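# Even out a towel draped over a stand's bar

## Task

Adjust the towel hanging across the towel stand's bar so that both of its ends come down to the same height, level with each other.

## Robot and tools

Robot: two arms in a physics simulation. left_arm carries a five-finger left hand and stands on the +y side; right_arm carries a right hand on the -y side. Base poses in the scene frame: left_arm at (+0.040, +0.420, 0) m, right_arm at (+0.020, -0.377, 0) m, both turned very slightly about z. A post is fixed to the floor behind the arms. A reference page (FIVE-FINGER LEFT HAND) can be shown with show_instructions, which takes no arguments and moves nothing.

Frames. Scene frame: origin at table-top height midway between the nominal bases, +x out over the table, +z up, +y toward left_arm. Reported positions (m), orientations (quat_wxyz) and velocities are in the scene frame and may be off by a few cm. Pose offsets are along the current Hand target's own axes. Hand point: 0.05 m in front of the palm, 0.15 m from the wrist face; its +z runs along the straight fingers, +y points out of the palm, +x goes across the palm away from the thumb on the right hand and toward the thumb on the left hand. Straight fingertips reach 0.06 to 0.07 m past the point, with their centre lines 0.06 m behind it along -y. A wrist bracket on the little-finger side sticks out about 0.10 m across the palm and can strike things; with a level hand the wrist can hang below the point.

The row. Every motion is built from rows of exactly 28 numbers, each in [-1, 1], always for both arms: left dx, dy, dz, rx, ry, rz; left thumb_turn, thumb_bend, index, middle, ring, little, force_limit, speed; then the same 14 for the right arm. The six pose numbers are an offset, not a pose: a displacement from that arm's Hand target as it stood when the action or move began, with 1.0 equal to 0.6 m or 180 degrees; rx, ry, rz form a single rotation vector. All six at 0 asks nothing new of that arm. The hand numbers are absolute settings: -1 open (thumb beside the palm, digits straight), +1 closed (thumb opposite the fingers, digits curled). force_limit runs linearly from about 0 N at -1 to 10 N at +1 (15 N for the two thumb motors); speed rises from near zero at -1 to full at +0.48 and stays full above. To keep a hand unchanged, resend the last eight hand numbers actually executed for it; if none were sent yet, send its hand_measured six, then hand_force_limit and hand_speed. Closing slowly (speed -0.94 or less) gives a gentle grip; resending the same numbers keeps it.

Tools.
execute_actions(actions, cameras): actions is a list of actions; each action is a table of up to 15 rows, one per 1/30 s step, and a short table repeats its last row until step 15. Each row is measured from the start-of-action Hand target, not from the row before; the next action starts from the new Hand target, so repeating an offset keeps moving. cameras picks images by name, ["all"] or []; by default images come only with an empty actions list.
move(target, speed, blend, stop_force, zero, blocking, cameras): straight-line path toward one row, or a list of up to 15 rows, all offsets counted from the same starting Hand targets. speed: m/s, 0.002 to 3.6, default 0.25 (turns up to twice that in rad/s), one value or one per target. blend: corner rounding in m, 0 means stop at each. stop_force: N, 3 to 120, one value for both arms; an arm's path ends when its wrist sensor reads that much push against its motion, and with it all targets must share the same hand numbers. zero (default true) rezeroes the sensor before the move. blocking=false returns after about 0.5 s while the move continues (not allowed with stop_force). The whole move is capped at 10 s. Paths do not avoid obstacles or the other arm.
wait(seconds 0 to 3600, cameras): lets time pass without new commands. stop(cameras): brakes a running move. zoom_image(camera, region [x0, y0, x1, y1] pixels, at most 504 by 504) enlarges part of the latest image. zero_wrist_force(arm: left_arm or right_arm) zeroes that sensor. finished_scene(scene 1) ends the scene for good, so the towel must already stay even on its own.

Cameras: cam_head_left, cam_head_right, cam_high (896x504), cam_left_wrist, cam_right_wrist (616x616 fisheye); calibrations are supplied.

Results. Each gives per arm the end_effector_position, orientation, velocities (omitted when joints are still), Hand target (the last commanded pose after clipping; next offsets count from it), joint positions and torques, Wrist force and Wrist torque in the end effector's own axes plus the peak since the last shown, and for the hand hand_measured, hand_stopped_by (moving, target, force, stalled, fault), hand_load_n, hand_force_limit, hand_speed. A dropped grip shows as hand_load_n near 0. move adds a move: line such as done, off_target, moving, held or fault, with limits=paced (pose clipped) or limits=held (steps withheld). The commanded orientation is clipped to within 32 degrees of the measured one each step. A hand point often stops short of its Hand target; resend the missing distance.

Cautions. Do not drop or fling the towel, knock the stand over, or let anything fall off the table. Avoid hitting the stand, table or post and keep the arms apart; a moderate clash between them can fail the scene. Contact torque at a joint's limit (136 N m shoulder and elbow, 25.4 N m wrists) or about 150 N outside force stops that arm for 10 s; the arms are stiff, so aim only slightly past a contact and move slowly near it. Heavy loads or a stretched-out arm heat the motors; a MOTOR HOT line warns before an over-temperature stop. Loose objects may occasionally be nudged by outside pushes.

Each tool is called in YAML: its name, and indented under it one key for each argument.

Reference images:

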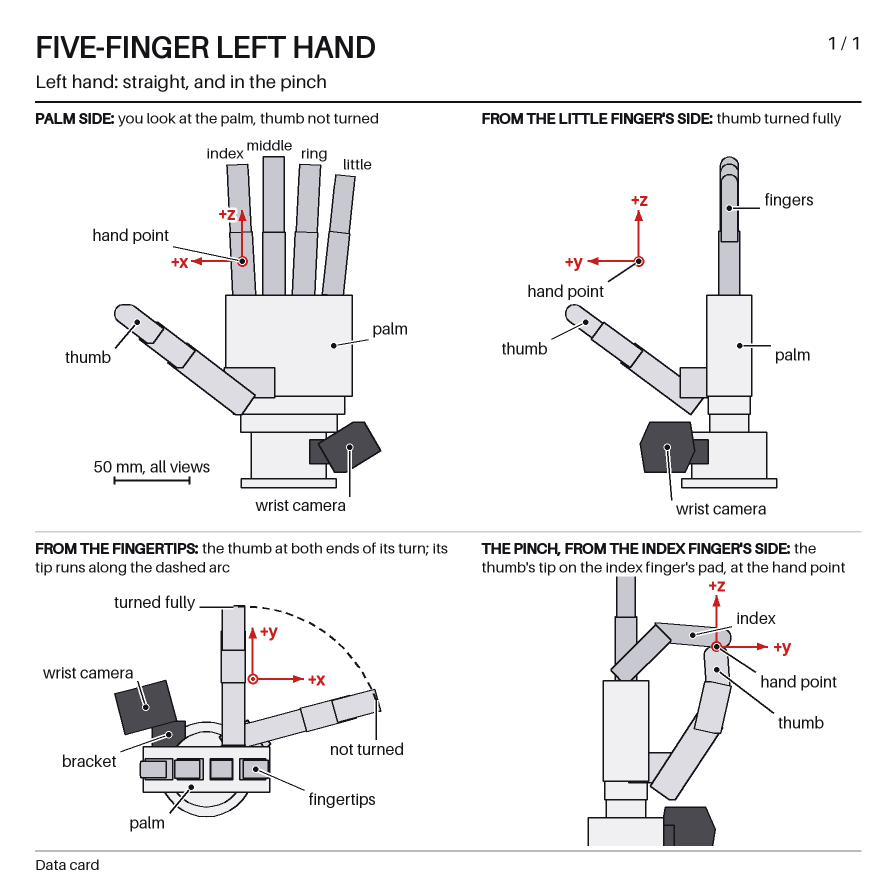

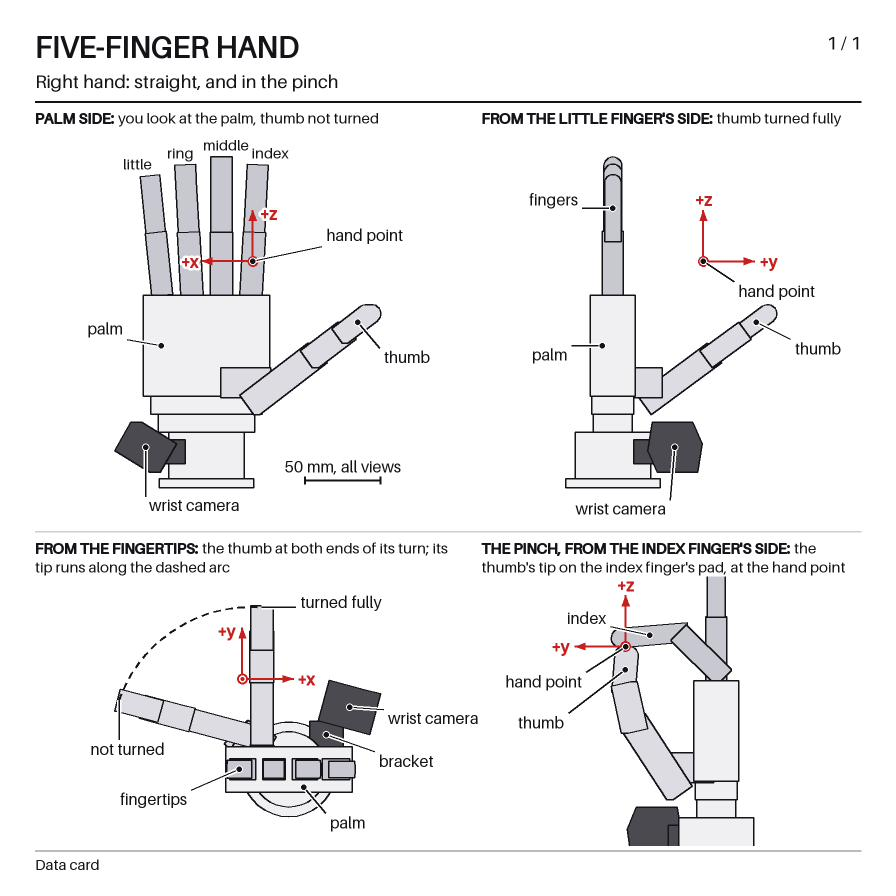

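## Session

execute_actions:
  actions: []

Scene clock: 0.00 s.
left_arm: end_effector_position=(+0.6361, +0.7997, +0.2020) hand_measured=(-1.000, -1.000, -1.000, -1.000, -1.000, -1.000) hand_load_n=(+0.0, +0.0, +0.0, +0.0, +0.0, +0.0) hand_stopped_by=(target, target, target, target, target, target) hand_force_limit=0.00 hand_speed=-0.80 end_effector_quat_wxyz=(+0.128, +0.605, +0.772, +0.147) | right_arm: end_effector_position=(+0.3885, -0.3673, +0.1521) hand_measured=(-1.000, -1.000, -1.000, -1.000, -1.000, -1.000) hand_load_n=(+0.0, +0.0, +0.0, +0.0, +0.0, +0.0) hand_stopped_by=(target, target, target, target, target, target) hand_force_limit=0.00 hand_speed=-0.80 end_effector_quat_wxyz=(-0.029, -0.321, +0.868, +0.379)
Joint positions: left_arm=[3.967 -2.192 -1.119 2.055 -1.334 0.574] | right_arm=[-0.712 -0.888 1.664 1.522 1.26 -3.088]
Joint velocities: within noise
Joint torques (N m): no reading
Wrist force (N): no reading
Wrist torque (N m): no reading
Wrist force, peak (N): no reading
Hand target: left_arm +0.6361, +0.7997, +0.2020; +0.128, +0.605, +0.772, +0.147 | right_arm +0.3885, -0.3673, +0.1521; -0.029, -0.321, +0.868, +0.379

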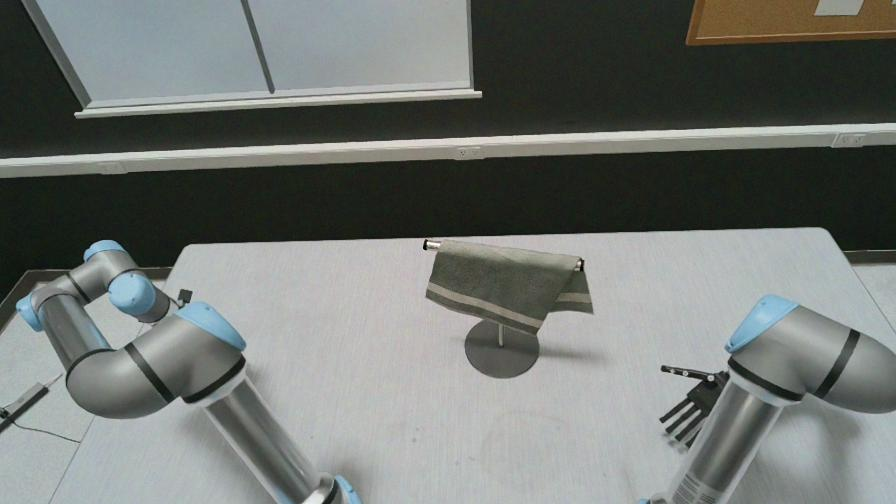

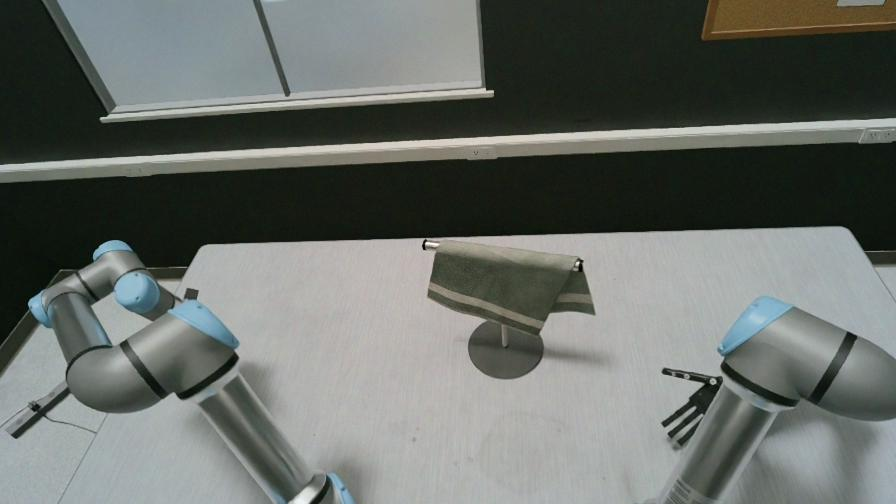

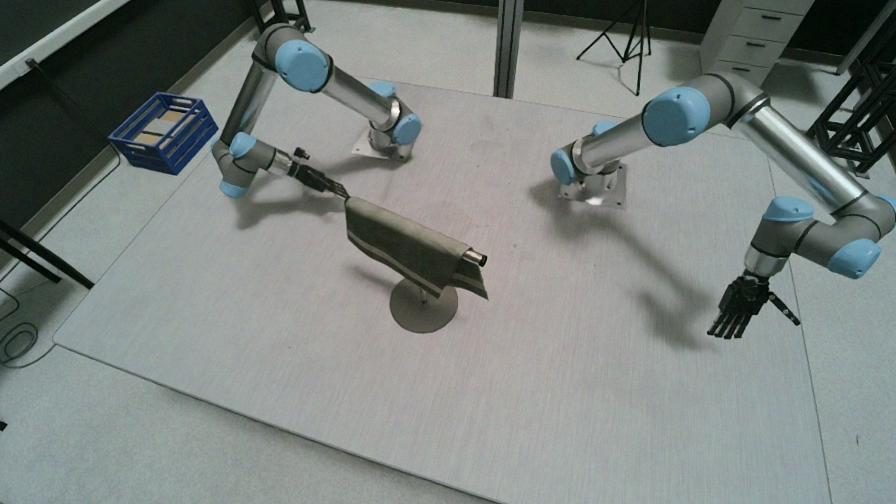

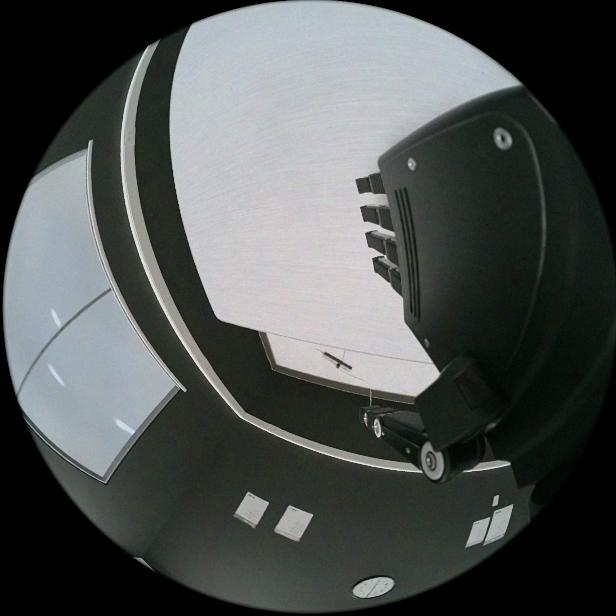

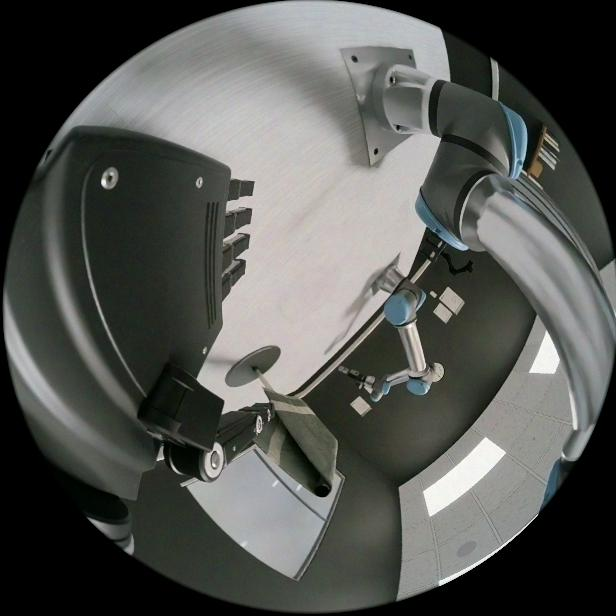

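zoom_image:
  camera: "cam_head_left"
  region: [380, 200, 640, 400]

zoom_image:
  camera: "cam_high"
  region: [320, 170, 520, 350]

zoom_image:
  camera: "cam_right_wrist"
  region: [180, 320, 380, 520]

Scaled by 1.938 from the camera's image (finer frame: 1280x720).

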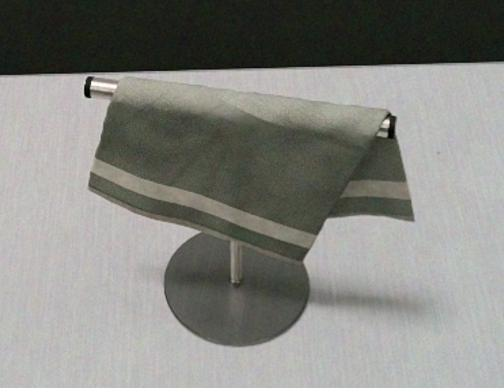

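Scaled by 2.520 from the camera's image (finer frame: 1280x720).

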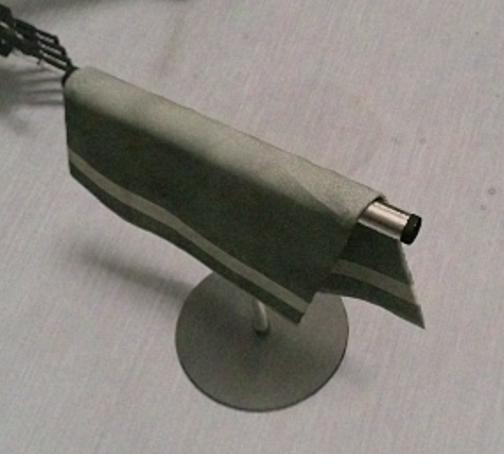

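Scaled by 2.520 from the camera's image (finer frame: 880x880).

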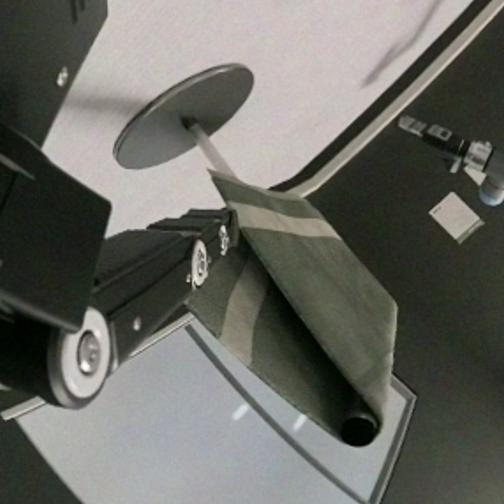

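move:
  target: [-0.597, 0.0587, -0.230, -0.388, 0.2535, 0.590, 1, -1, -1, -1, -1, -1, -0.3, -0.3, -0.332, -0.0335, -0.360, 0.4857, -0.4234, -0.0275, 1, -1, -1, -1, -1, -1, -0.3, -0.3]
  speed: 0.25
  cameras: ["all"]

Scene clock: 259.27 s.
left_arm: end_effector_position=(+0.6999, +0.4494, +0.3499) hand_measured=(+1.000, -1.000, -1.000, -1.000, -1.000, -1.000) hand_load_n=(+0.0, +0.0, +0.0, +0.0, +0.0, +0.0) hand_stopped_by=(target, target, target, target, target, target) hand_force_limit=-0.30 hand_speed=-0.30 end_effector_quat_wxyz=(-0.009, +0.685, -0.175, +0.707) | right_arm: end_effector_position=(+0.6205, -0.3999, +0.3304) hand_measured=(+1.000, -1.000, -1.000, -1.000, -1.000, -1.000) hand_load_n=(+0.0, +0.0, +0.0, +0.0, +0.0, +0.0) hand_stopped_by=(target, target, target, target, target, target) hand_force_limit=-0.30 hand_speed=-0.30 end_effector_quat_wxyz=(+0.687, -0.009, +0.706, -0.174)
Joint positions: left_arm=[3.749 -1.746 -1.775 3.519 -0.7 1.836] | right_arm=[-0.505 -1.658 2.108 -0.453 1.324 -1.831]
Joint torques (N m): left_arm=[11.91 39.95 10 0.66 0.15 0.86] | right_arm=[-4.75 -23.41 -36.58 -3.11 1.68 -2.04]
Wrist force (N): left_arm=[-0.1 0.8 -0.5] | right_arm=[0.1 3.0 -0.3]
Wrist torque (N m): left_arm=[0.23 0.17 0.11] | right_arm=[0.45 -0.03 0.13]
Wrist force, peak (N): left_arm=[-1.0 -0.9 0.4] | right_arm=[0.3 3.4 -0.6]
Hand target: left_arm +0.6999, +0.4495, +0.3499; -0.009, +0.685, -0.175, +0.707 | right_arm +0.6205, -0.4000, +0.3306; +0.687, -0.009, +0.706, -0.174
Off the commanded pose: left_arm 0.000 m, 0 deg | right_arm 0.000 m, 0 deg.
move: done
cam_left_wrist: T_world_to_cam=[[0.20186, 0.81019, 0.55032, -0.69705], [-0.57904, -0.35445, 0.73422, 0.31112], [0.78991, -0.46687, 0.39758, -0.37123]] pos_world=[0.6141, 0.5017, 0.30276]
cam_right_wrist: T_world_to_cam=[[0.14687, 0.86564, -0.47864, 0.40796], [-0.41885, 0.49279, 0.76271, 0.19519], [0.8961, 0.08846, 0.43495, -0.547]] pos_world=[0.512, -0.40094, 0.28431]

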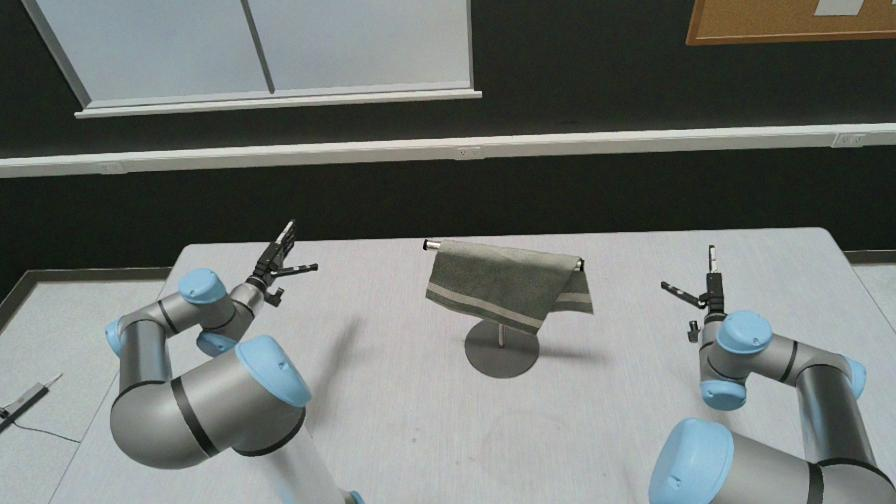

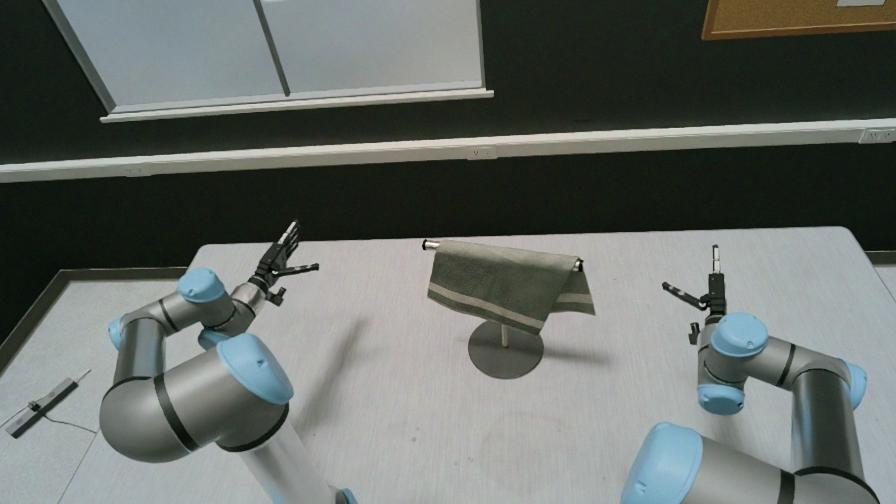

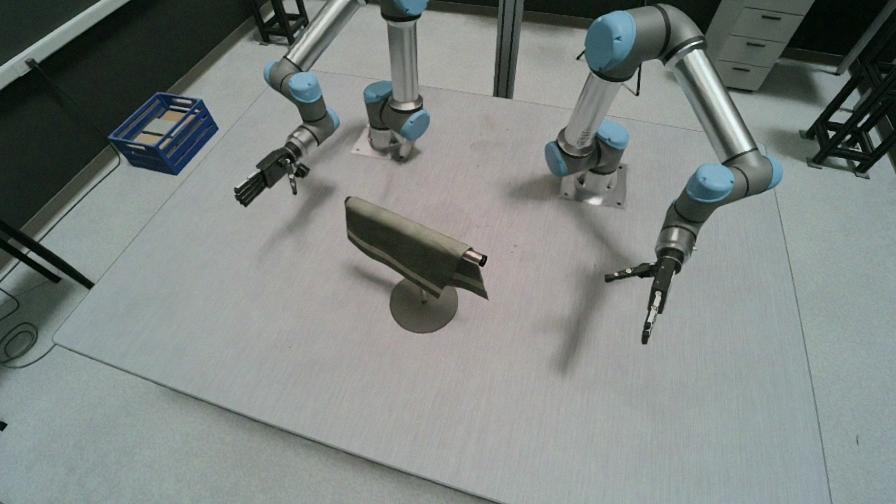

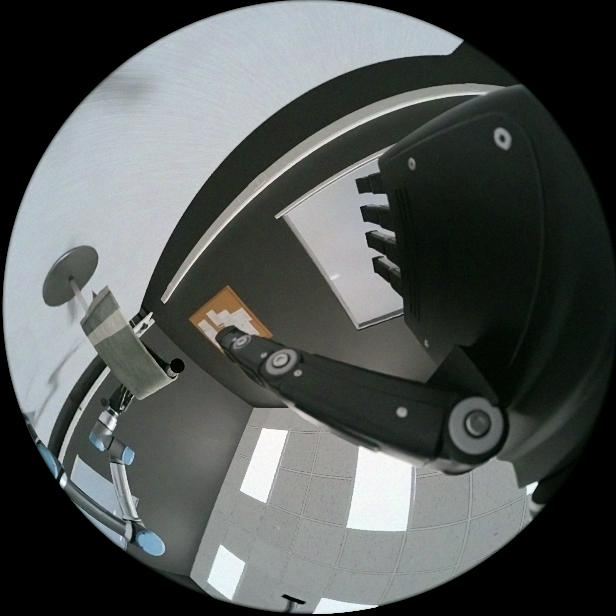

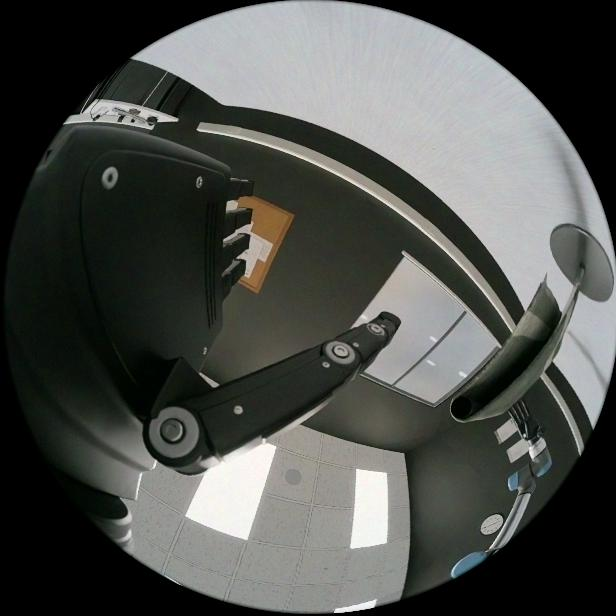

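move:
  target: [-0.1227, 0.3663, 0.1012, 0,0,0, 1, -1, -1, -1, -1, -1, -0.3, -0.3, 0.106, 0.2069, -0.0601, 0,0,0, 1, -1, -1, -1, -1, -1, -0.3, -0.3]
  speed: 0.15
  cameras: ["all"]

zoom_image:
  camera: "cam_head_left"
  region: [340, 180, 680, 400]

zoom_image:
  camera: "cam_high"
  region: [260, 140, 600, 360]

Scene clock: 275.00 s.
left_arm: end_effector_position=(+0.7134, +0.2476, +0.2215) hand_measured=(+1.000, -1.000, -1.000, -1.000, -1.000, -1.000) hand_load_n=(+0.0, +0.0, +0.0, +0.0, +0.0, +0.0) hand_stopped_by=(target, target, target, target, target, target) hand_force_limit=-0.30 hand_speed=-0.30 end_effector_quat_wxyz=(-0.009, +0.686, -0.175, +0.707) | right_arm: end_effector_position=(+0.6098, -0.2910, +0.2369) hand_measured=(+1.000, -1.000, -1.000, -1.000, -1.000, -1.000) hand_load_n=(-0.5, +0.0, +0.0, +0.0, +0.0, +0.0) hand_stopped_by=(target, target, target, target, target, target) hand_force_limit=-0.30 hand_speed=-0.30 end_effector_quat_wxyz=(+0.687, -0.009, +0.706, -0.174)
Joint positions: left_arm=[3.306 -1.89 -1.972 3.861 -1.143 1.835] | right_arm=[-0.187 -1.513 2.255 -0.745 1.642 -1.832]
Joint torques (N m): left_arm=[-2.04 39.75 30.54 0.92 -0.99 -1.02] | right_arm=[-3.07 -22.03 -33.86 -0.74 0.21 -1.07]
Wrist force (N): left_arm=[-0.1 0.3 0.0] | right_arm=[0.0 3.4 -0.6]
Wrist torque (N m): left_arm=[0.13 0.20 0.13] | right_arm=[0.51 -0.01 0.20]
Wrist force, peak (N): left_arm=[-0.7 1.9 0.2] | right_arm=[0.3 4.2 -1.1]
Hand target: left_arm +0.7135, +0.2476, +0.2215; -0.009, +0.685, -0.175, +0.707 | right_arm +0.6099, -0.2910, +0.2370; +0.687, -0.009, +0.706, -0.174
Off the commanded pose: left_arm 0.000 m, 0 deg | right_arm 0.000 m, 0 deg.
move: done
cam_left_wrist: T_world_to_cam=[[0.20194, 0.8101, 0.55041, -0.46566], [-0.57902, -0.35451, 0.7342, 0.3417], [0.78991, -0.46697, 0.39748, -0.42501]] pos_world=[0.6276, 0.2999, 0.17436]
cam_right_wrist: T_world_to_cam=[[0.14708, 0.86552, -0.47879, 0.27038], [-0.41899, 0.49299, 0.7625, 0.20856], [0.896, 0.08846, 0.43515, -0.50645]] pos_world=[0.5014, -0.29204, 0.19081]

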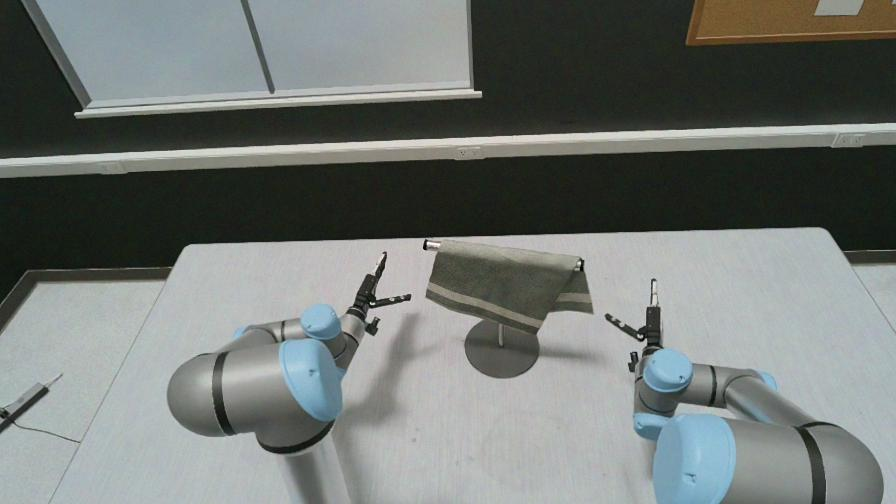

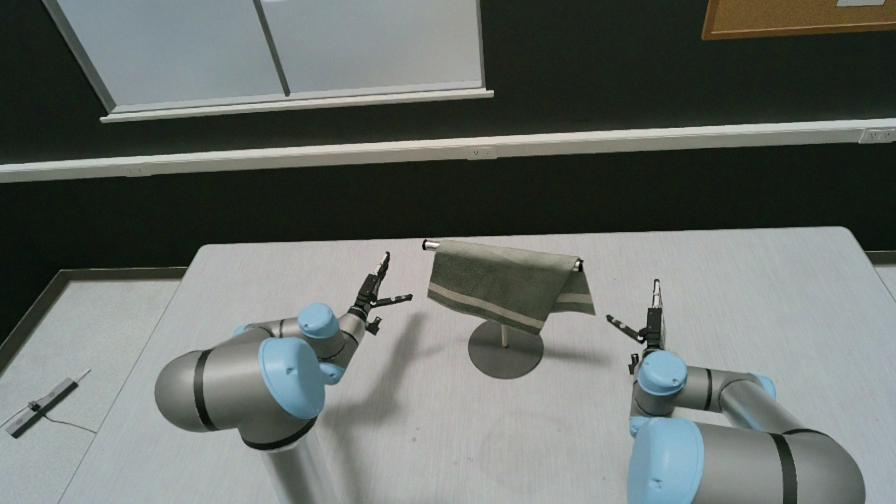

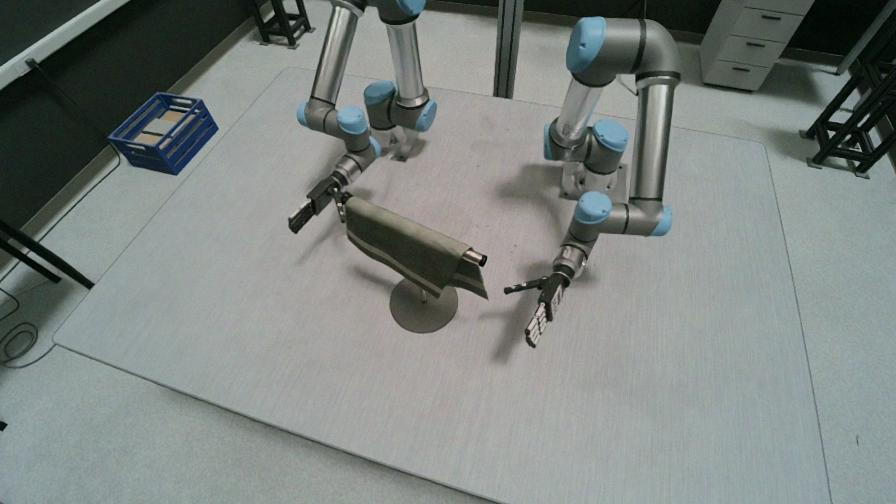

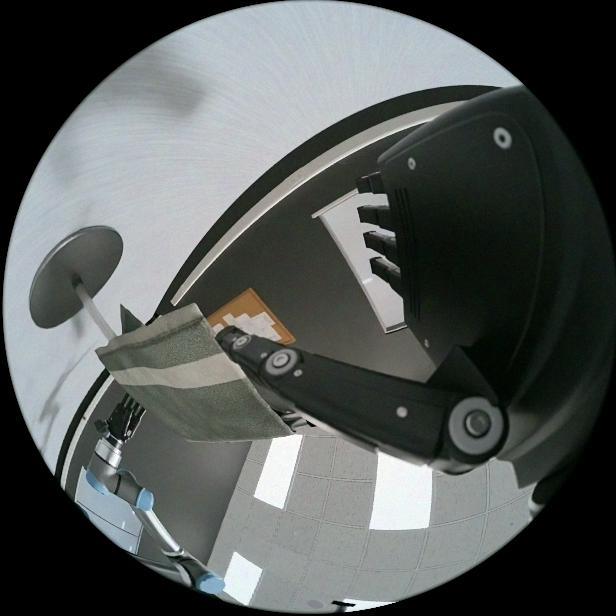

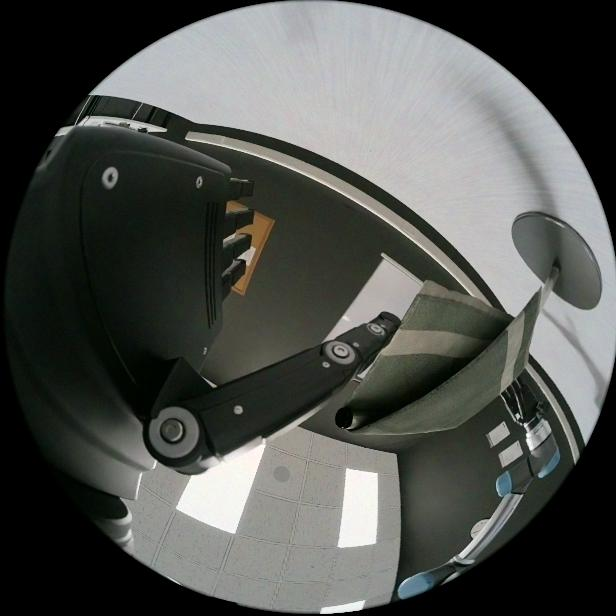

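Scaled by 1.482 from the camera's image (finer frame: 1280x720).

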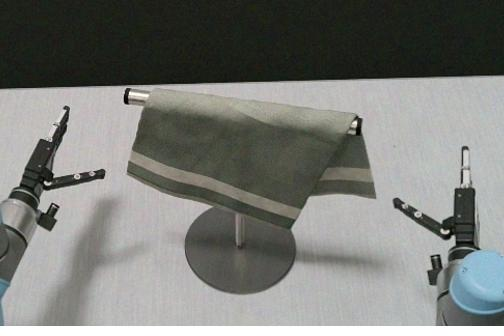

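Scaled by 1.482 from the camera's image (finer frame: 1280x720).

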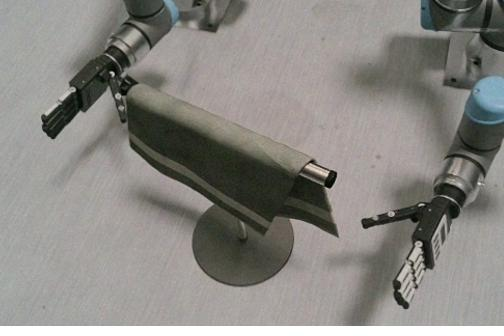

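move:
  target: [0, 0.1667, 0, 0,0,0, 1, -1, -1, -1, -1, -1, -0.3, -0.3, 0, 0.1667, 0, 0,0,0, 1, -1, -1, -1, -1, -1, -0.3, -0.3]
  speed: 0.08
  cameras: ["all"]

zoom_image:
  camera: "cam_head_left"
  region: [380, 200, 680, 380]

zoom_image:
  camera: "cam_high"
  region: [300, 160, 540, 340]

Scene clock: 298.17 s.
left_arm: end_effector_position=(+0.6907, +0.1537, +0.1953) hand_measured=(+1.000, -1.000, -1.000, -1.000, -1.000, -1.000) hand_load_n=(+0.0, +0.0, +0.0, +0.0, +0.0, +0.0) hand_stopped_by=(target, target, target, target, target, target) hand_force_limit=-0.30 hand_speed=-0.30 end_effector_quat_wxyz=(-0.009, +0.686, -0.175, +0.707) | right_arm: end_effector_position=(+0.6326, -0.1971, +0.2112) hand_measured=(+1.000, -1.000, -1.000, -1.000, -1.000, -1.000) hand_load_n=(+0.0, +0.0, +0.0, +0.0, +0.0, +0.0) hand_stopped_by=(target, target, target, target, target, target) hand_force_limit=-0.30 hand_speed=-0.30 end_effector_quat_wxyz=(+0.687, -0.009, +0.706, -0.174)
Joint positions: left_arm=[3.091 -1.933 -1.999 3.931 -1.358 1.835] | right_arm=[0.09 -1.341 2.137 -0.8 1.919 -1.833]
Joint torques (N m): left_arm=[4.97 44.04 29.6 -0.17 0.61 -1.41] | right_arm=[-3.01 -26.96 -3.09 0.46 -0.29 -1.64]
Wrist force (N): left_arm=[0.0 0.5 -0.2] | right_arm=[-0.2 2.8 -0.7]
Wrist torque (N m): left_arm=[0.17 0.18 0.11] | right_arm=[0.50 0.02 0.15]
Wrist force, peak (N): left_arm=[0.0 1.5 -0.1] | right_arm=[-0.2 3.8 -0.7]
Hand target: left_arm +0.6908, +0.1538, +0.1955; -0.009, +0.685, -0.175, +0.707 | right_arm +0.6325, -0.1971, +0.2111; +0.687, -0.009, +0.706, -0.174
Off the commanded pose: left_arm 0.000 m, 0 deg | right_arm 0.000 m, 0 deg.
move: done
cam_left_wrist: T_world_to_cam=[[0.20202, 0.81005, 0.55045, -0.37068], [-0.5791, -0.35447, 0.73417, 0.31447], [0.78983, -0.46708, 0.39749, -0.44048]] pos_world=[0.6049, 0.206, 0.14826]
cam_right_wrist: T_world_to_cam=[[0.14724, 0.86554, -0.47871, 0.17327], [-0.41927, 0.49297, 0.76236, 0.19154], [0.89584, 0.08846, 0.43548, -0.52398]] pos_world=[0.52419, -0.19804, 0.16511]

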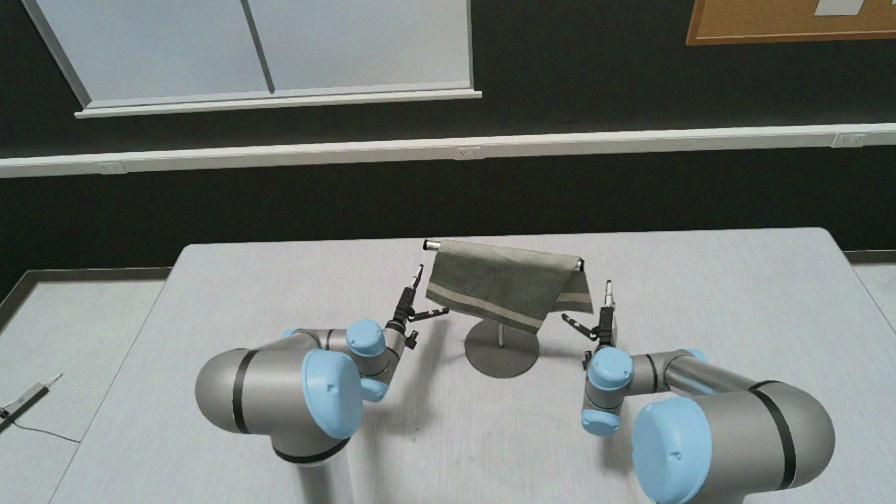

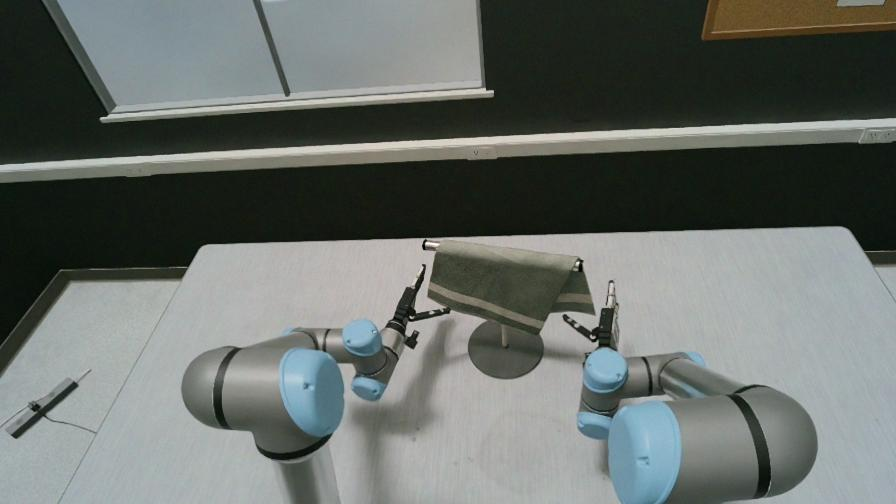

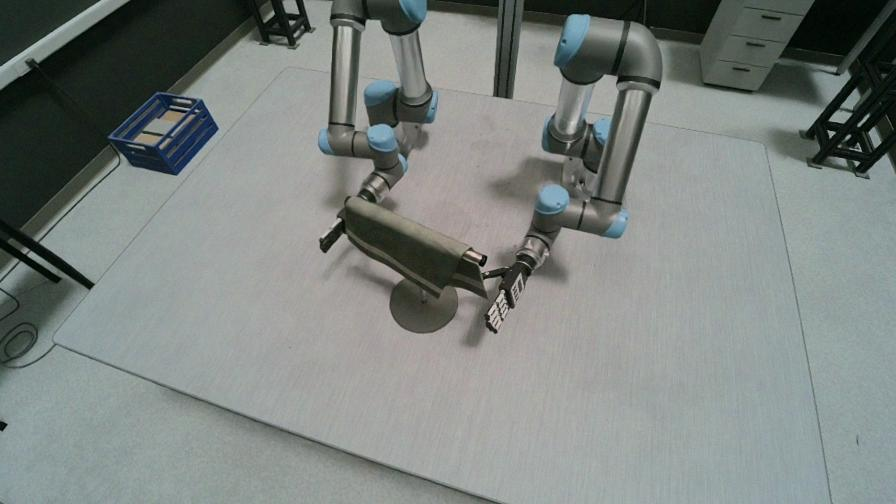

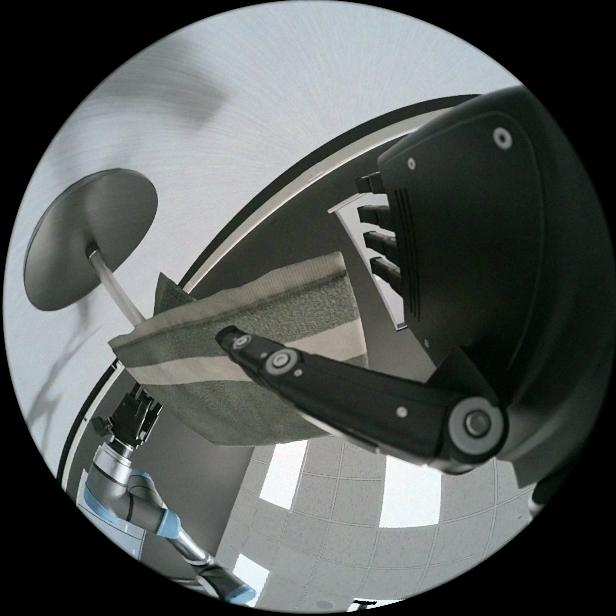

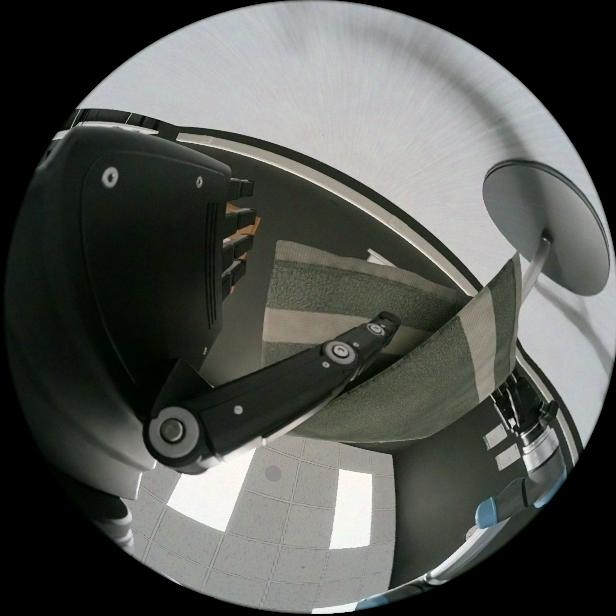

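Scaled by 1.680 from the camera's image (finer frame: 1280x720).

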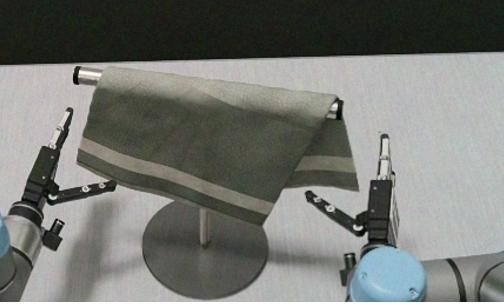

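Scaled by 2.100 from the camera's image (finer frame: 1280x720).

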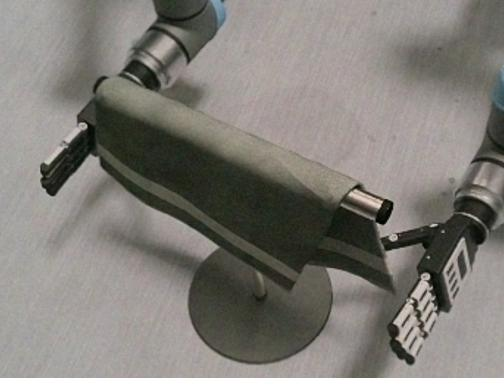

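move:
  target: [0, 0, 0, 0,0,0, 1, -0.05, -0.1, -0.1, -1, -1, -0.3, -0.6, 0, 0, 0, 0,0,0, 1, -0.05, -0.1, -0.1, -1, -1, -0.3, -0.6]
  cameras: ["all"]

zoom_image:
  camera: "cam_left_wrist"
  region: [100, 200, 460, 480]

zoom_image:
  camera: "cam_right_wrist"
  region: [160, 200, 520, 480]

zoom_image:
  camera: "cam_head_left"
  region: [380, 200, 680, 380]

Scene clock: 314.60 s.
left_arm: end_effector_position=(+0.6908, +0.1538, +0.1955) hand_measured=(+1.000, -0.050, -0.100, -0.100, -1.000, -1.000) hand_load_n=(+0.0, +0.0, +0.0, +0.0, +0.0, +0.0) hand_stopped_by=(target, target, target, target, target, target) hand_force_limit=-0.30 hand_speed=-0.60 end_effector_quat_wxyz=(-0.009, +0.685, -0.175, +0.707) | right_arm: end_effector_position=(+0.6325, -0.1971, +0.2111) hand_measured=(+1.000, -0.050, -0.100, -0.100, -1.000, -1.000) hand_load_n=(+0.0, +0.0, +0.0, +0.0, +0.0, +0.0) hand_stopped_by=(target, target, target, target, target, target) hand_force_limit=-0.30 hand_speed=-0.60 end_effector_quat_wxyz=(+0.687, -0.009, +0.706, -0.174)
Joint positions: left_arm=[3.091 -1.933 -1.999 3.931 -1.358 1.835] | right_arm=[0.09 -1.341 2.137 -0.8 1.919 -1.833]
Joint torques (N m): left_arm=[10.89 44.21 29.58 -0.1 -0.19 -0.1] | right_arm=[3.87 -32.14 -2.79 0.57 -0.38 1]
Wrist force (N): left_arm=[-0.1 0.5 -0.1] | right_arm=[-0.4 2.7 -0.8]
Wrist torque (N m): left_arm=[0.16 0.19 0.12] | right_arm=[0.50 0.04 0.13]
Wrist force, peak (N): left_arm=[-0.3 0.7 -0.4] | right_arm=[-0.3 3.1 -0.8]
Hand target: left_arm +0.6908, +0.1538, +0.1955; -0.009, +0.685, -0.175, +0.707 | right_arm +0.6325, -0.1971, +0.2111; +0.687, -0.009, +0.706, -0.174
Off the commanded pose: left_arm 0.000 m, 0 deg | right_arm 0.000 m, 0 deg.
move: done
cam_left_wrist: T_world_to_cam=[[0.20182, 0.81006, 0.55051, -0.37065], [-0.57916, -0.35457, 0.73407, 0.31452], [0.78984, -0.46698, 0.39759, -0.44064]] pos_world=[0.605, 0.206, 0.14836]
cam_right_wrist: T_world_to_cam=[[0.14731, 0.86548, -0.47879, 0.1732], [-0.4191, 0.49308, 0.76238, 0.1915], [0.89591, 0.08836, 0.43536, -0.52388]] pos_world=[0.5241, -0.19804, 0.16501]

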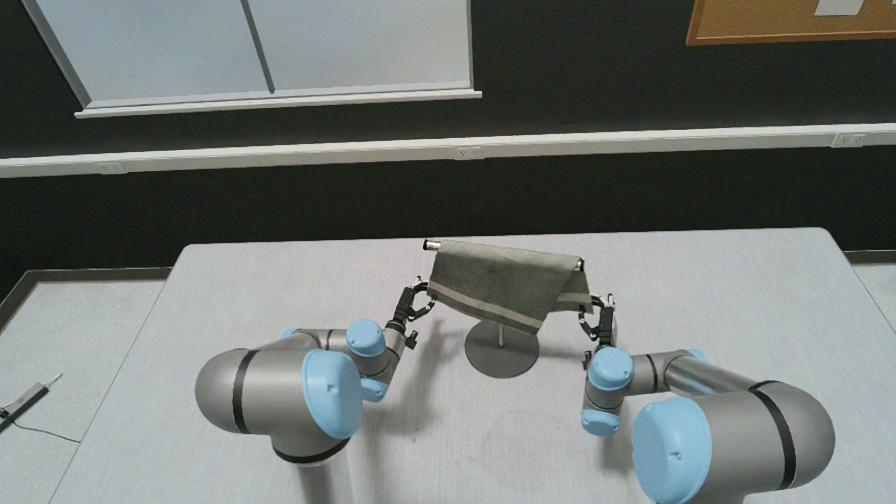

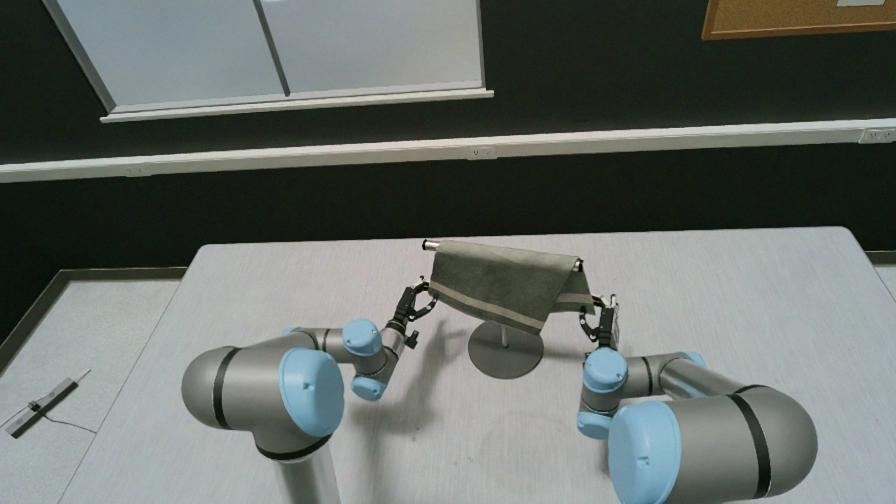

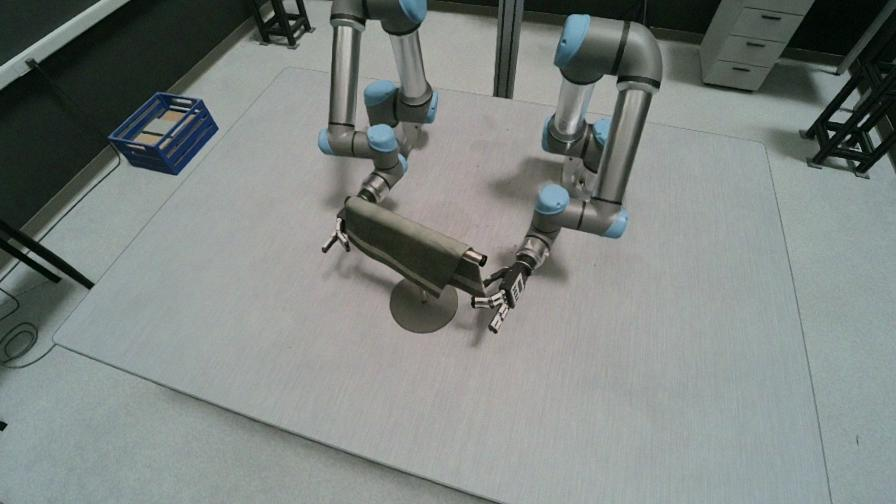

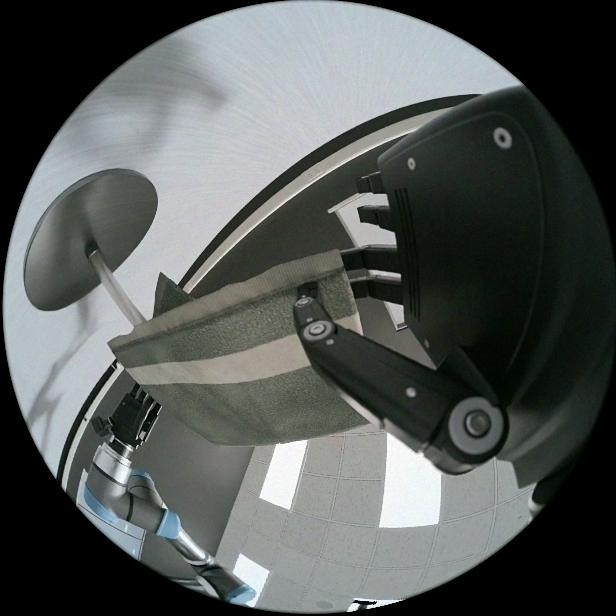

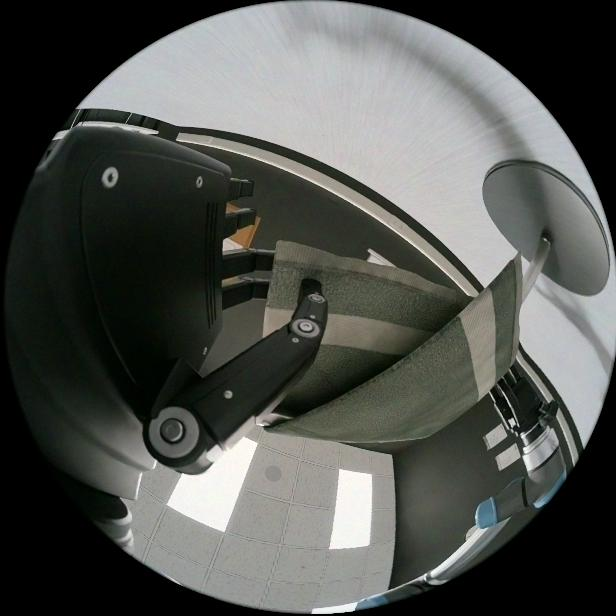

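Scaled by 1.400 from the camera's image (finer frame: 880x880).

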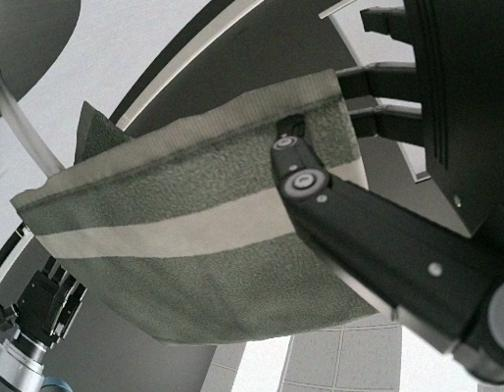

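Scaled by 1.400 from the camera's image (finer frame: 880x880).

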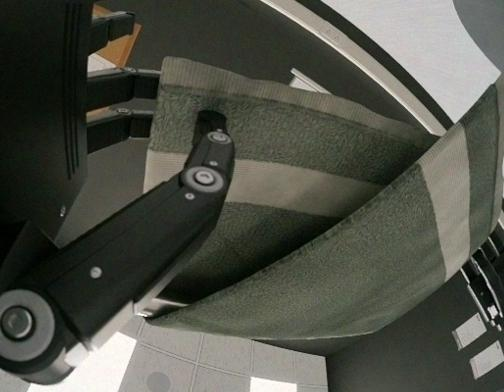

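Scaled by 1.680 from the camera's image (finer frame: 1280x720).

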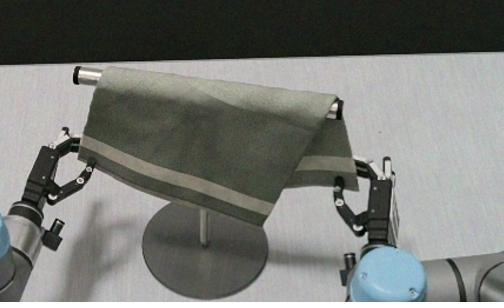

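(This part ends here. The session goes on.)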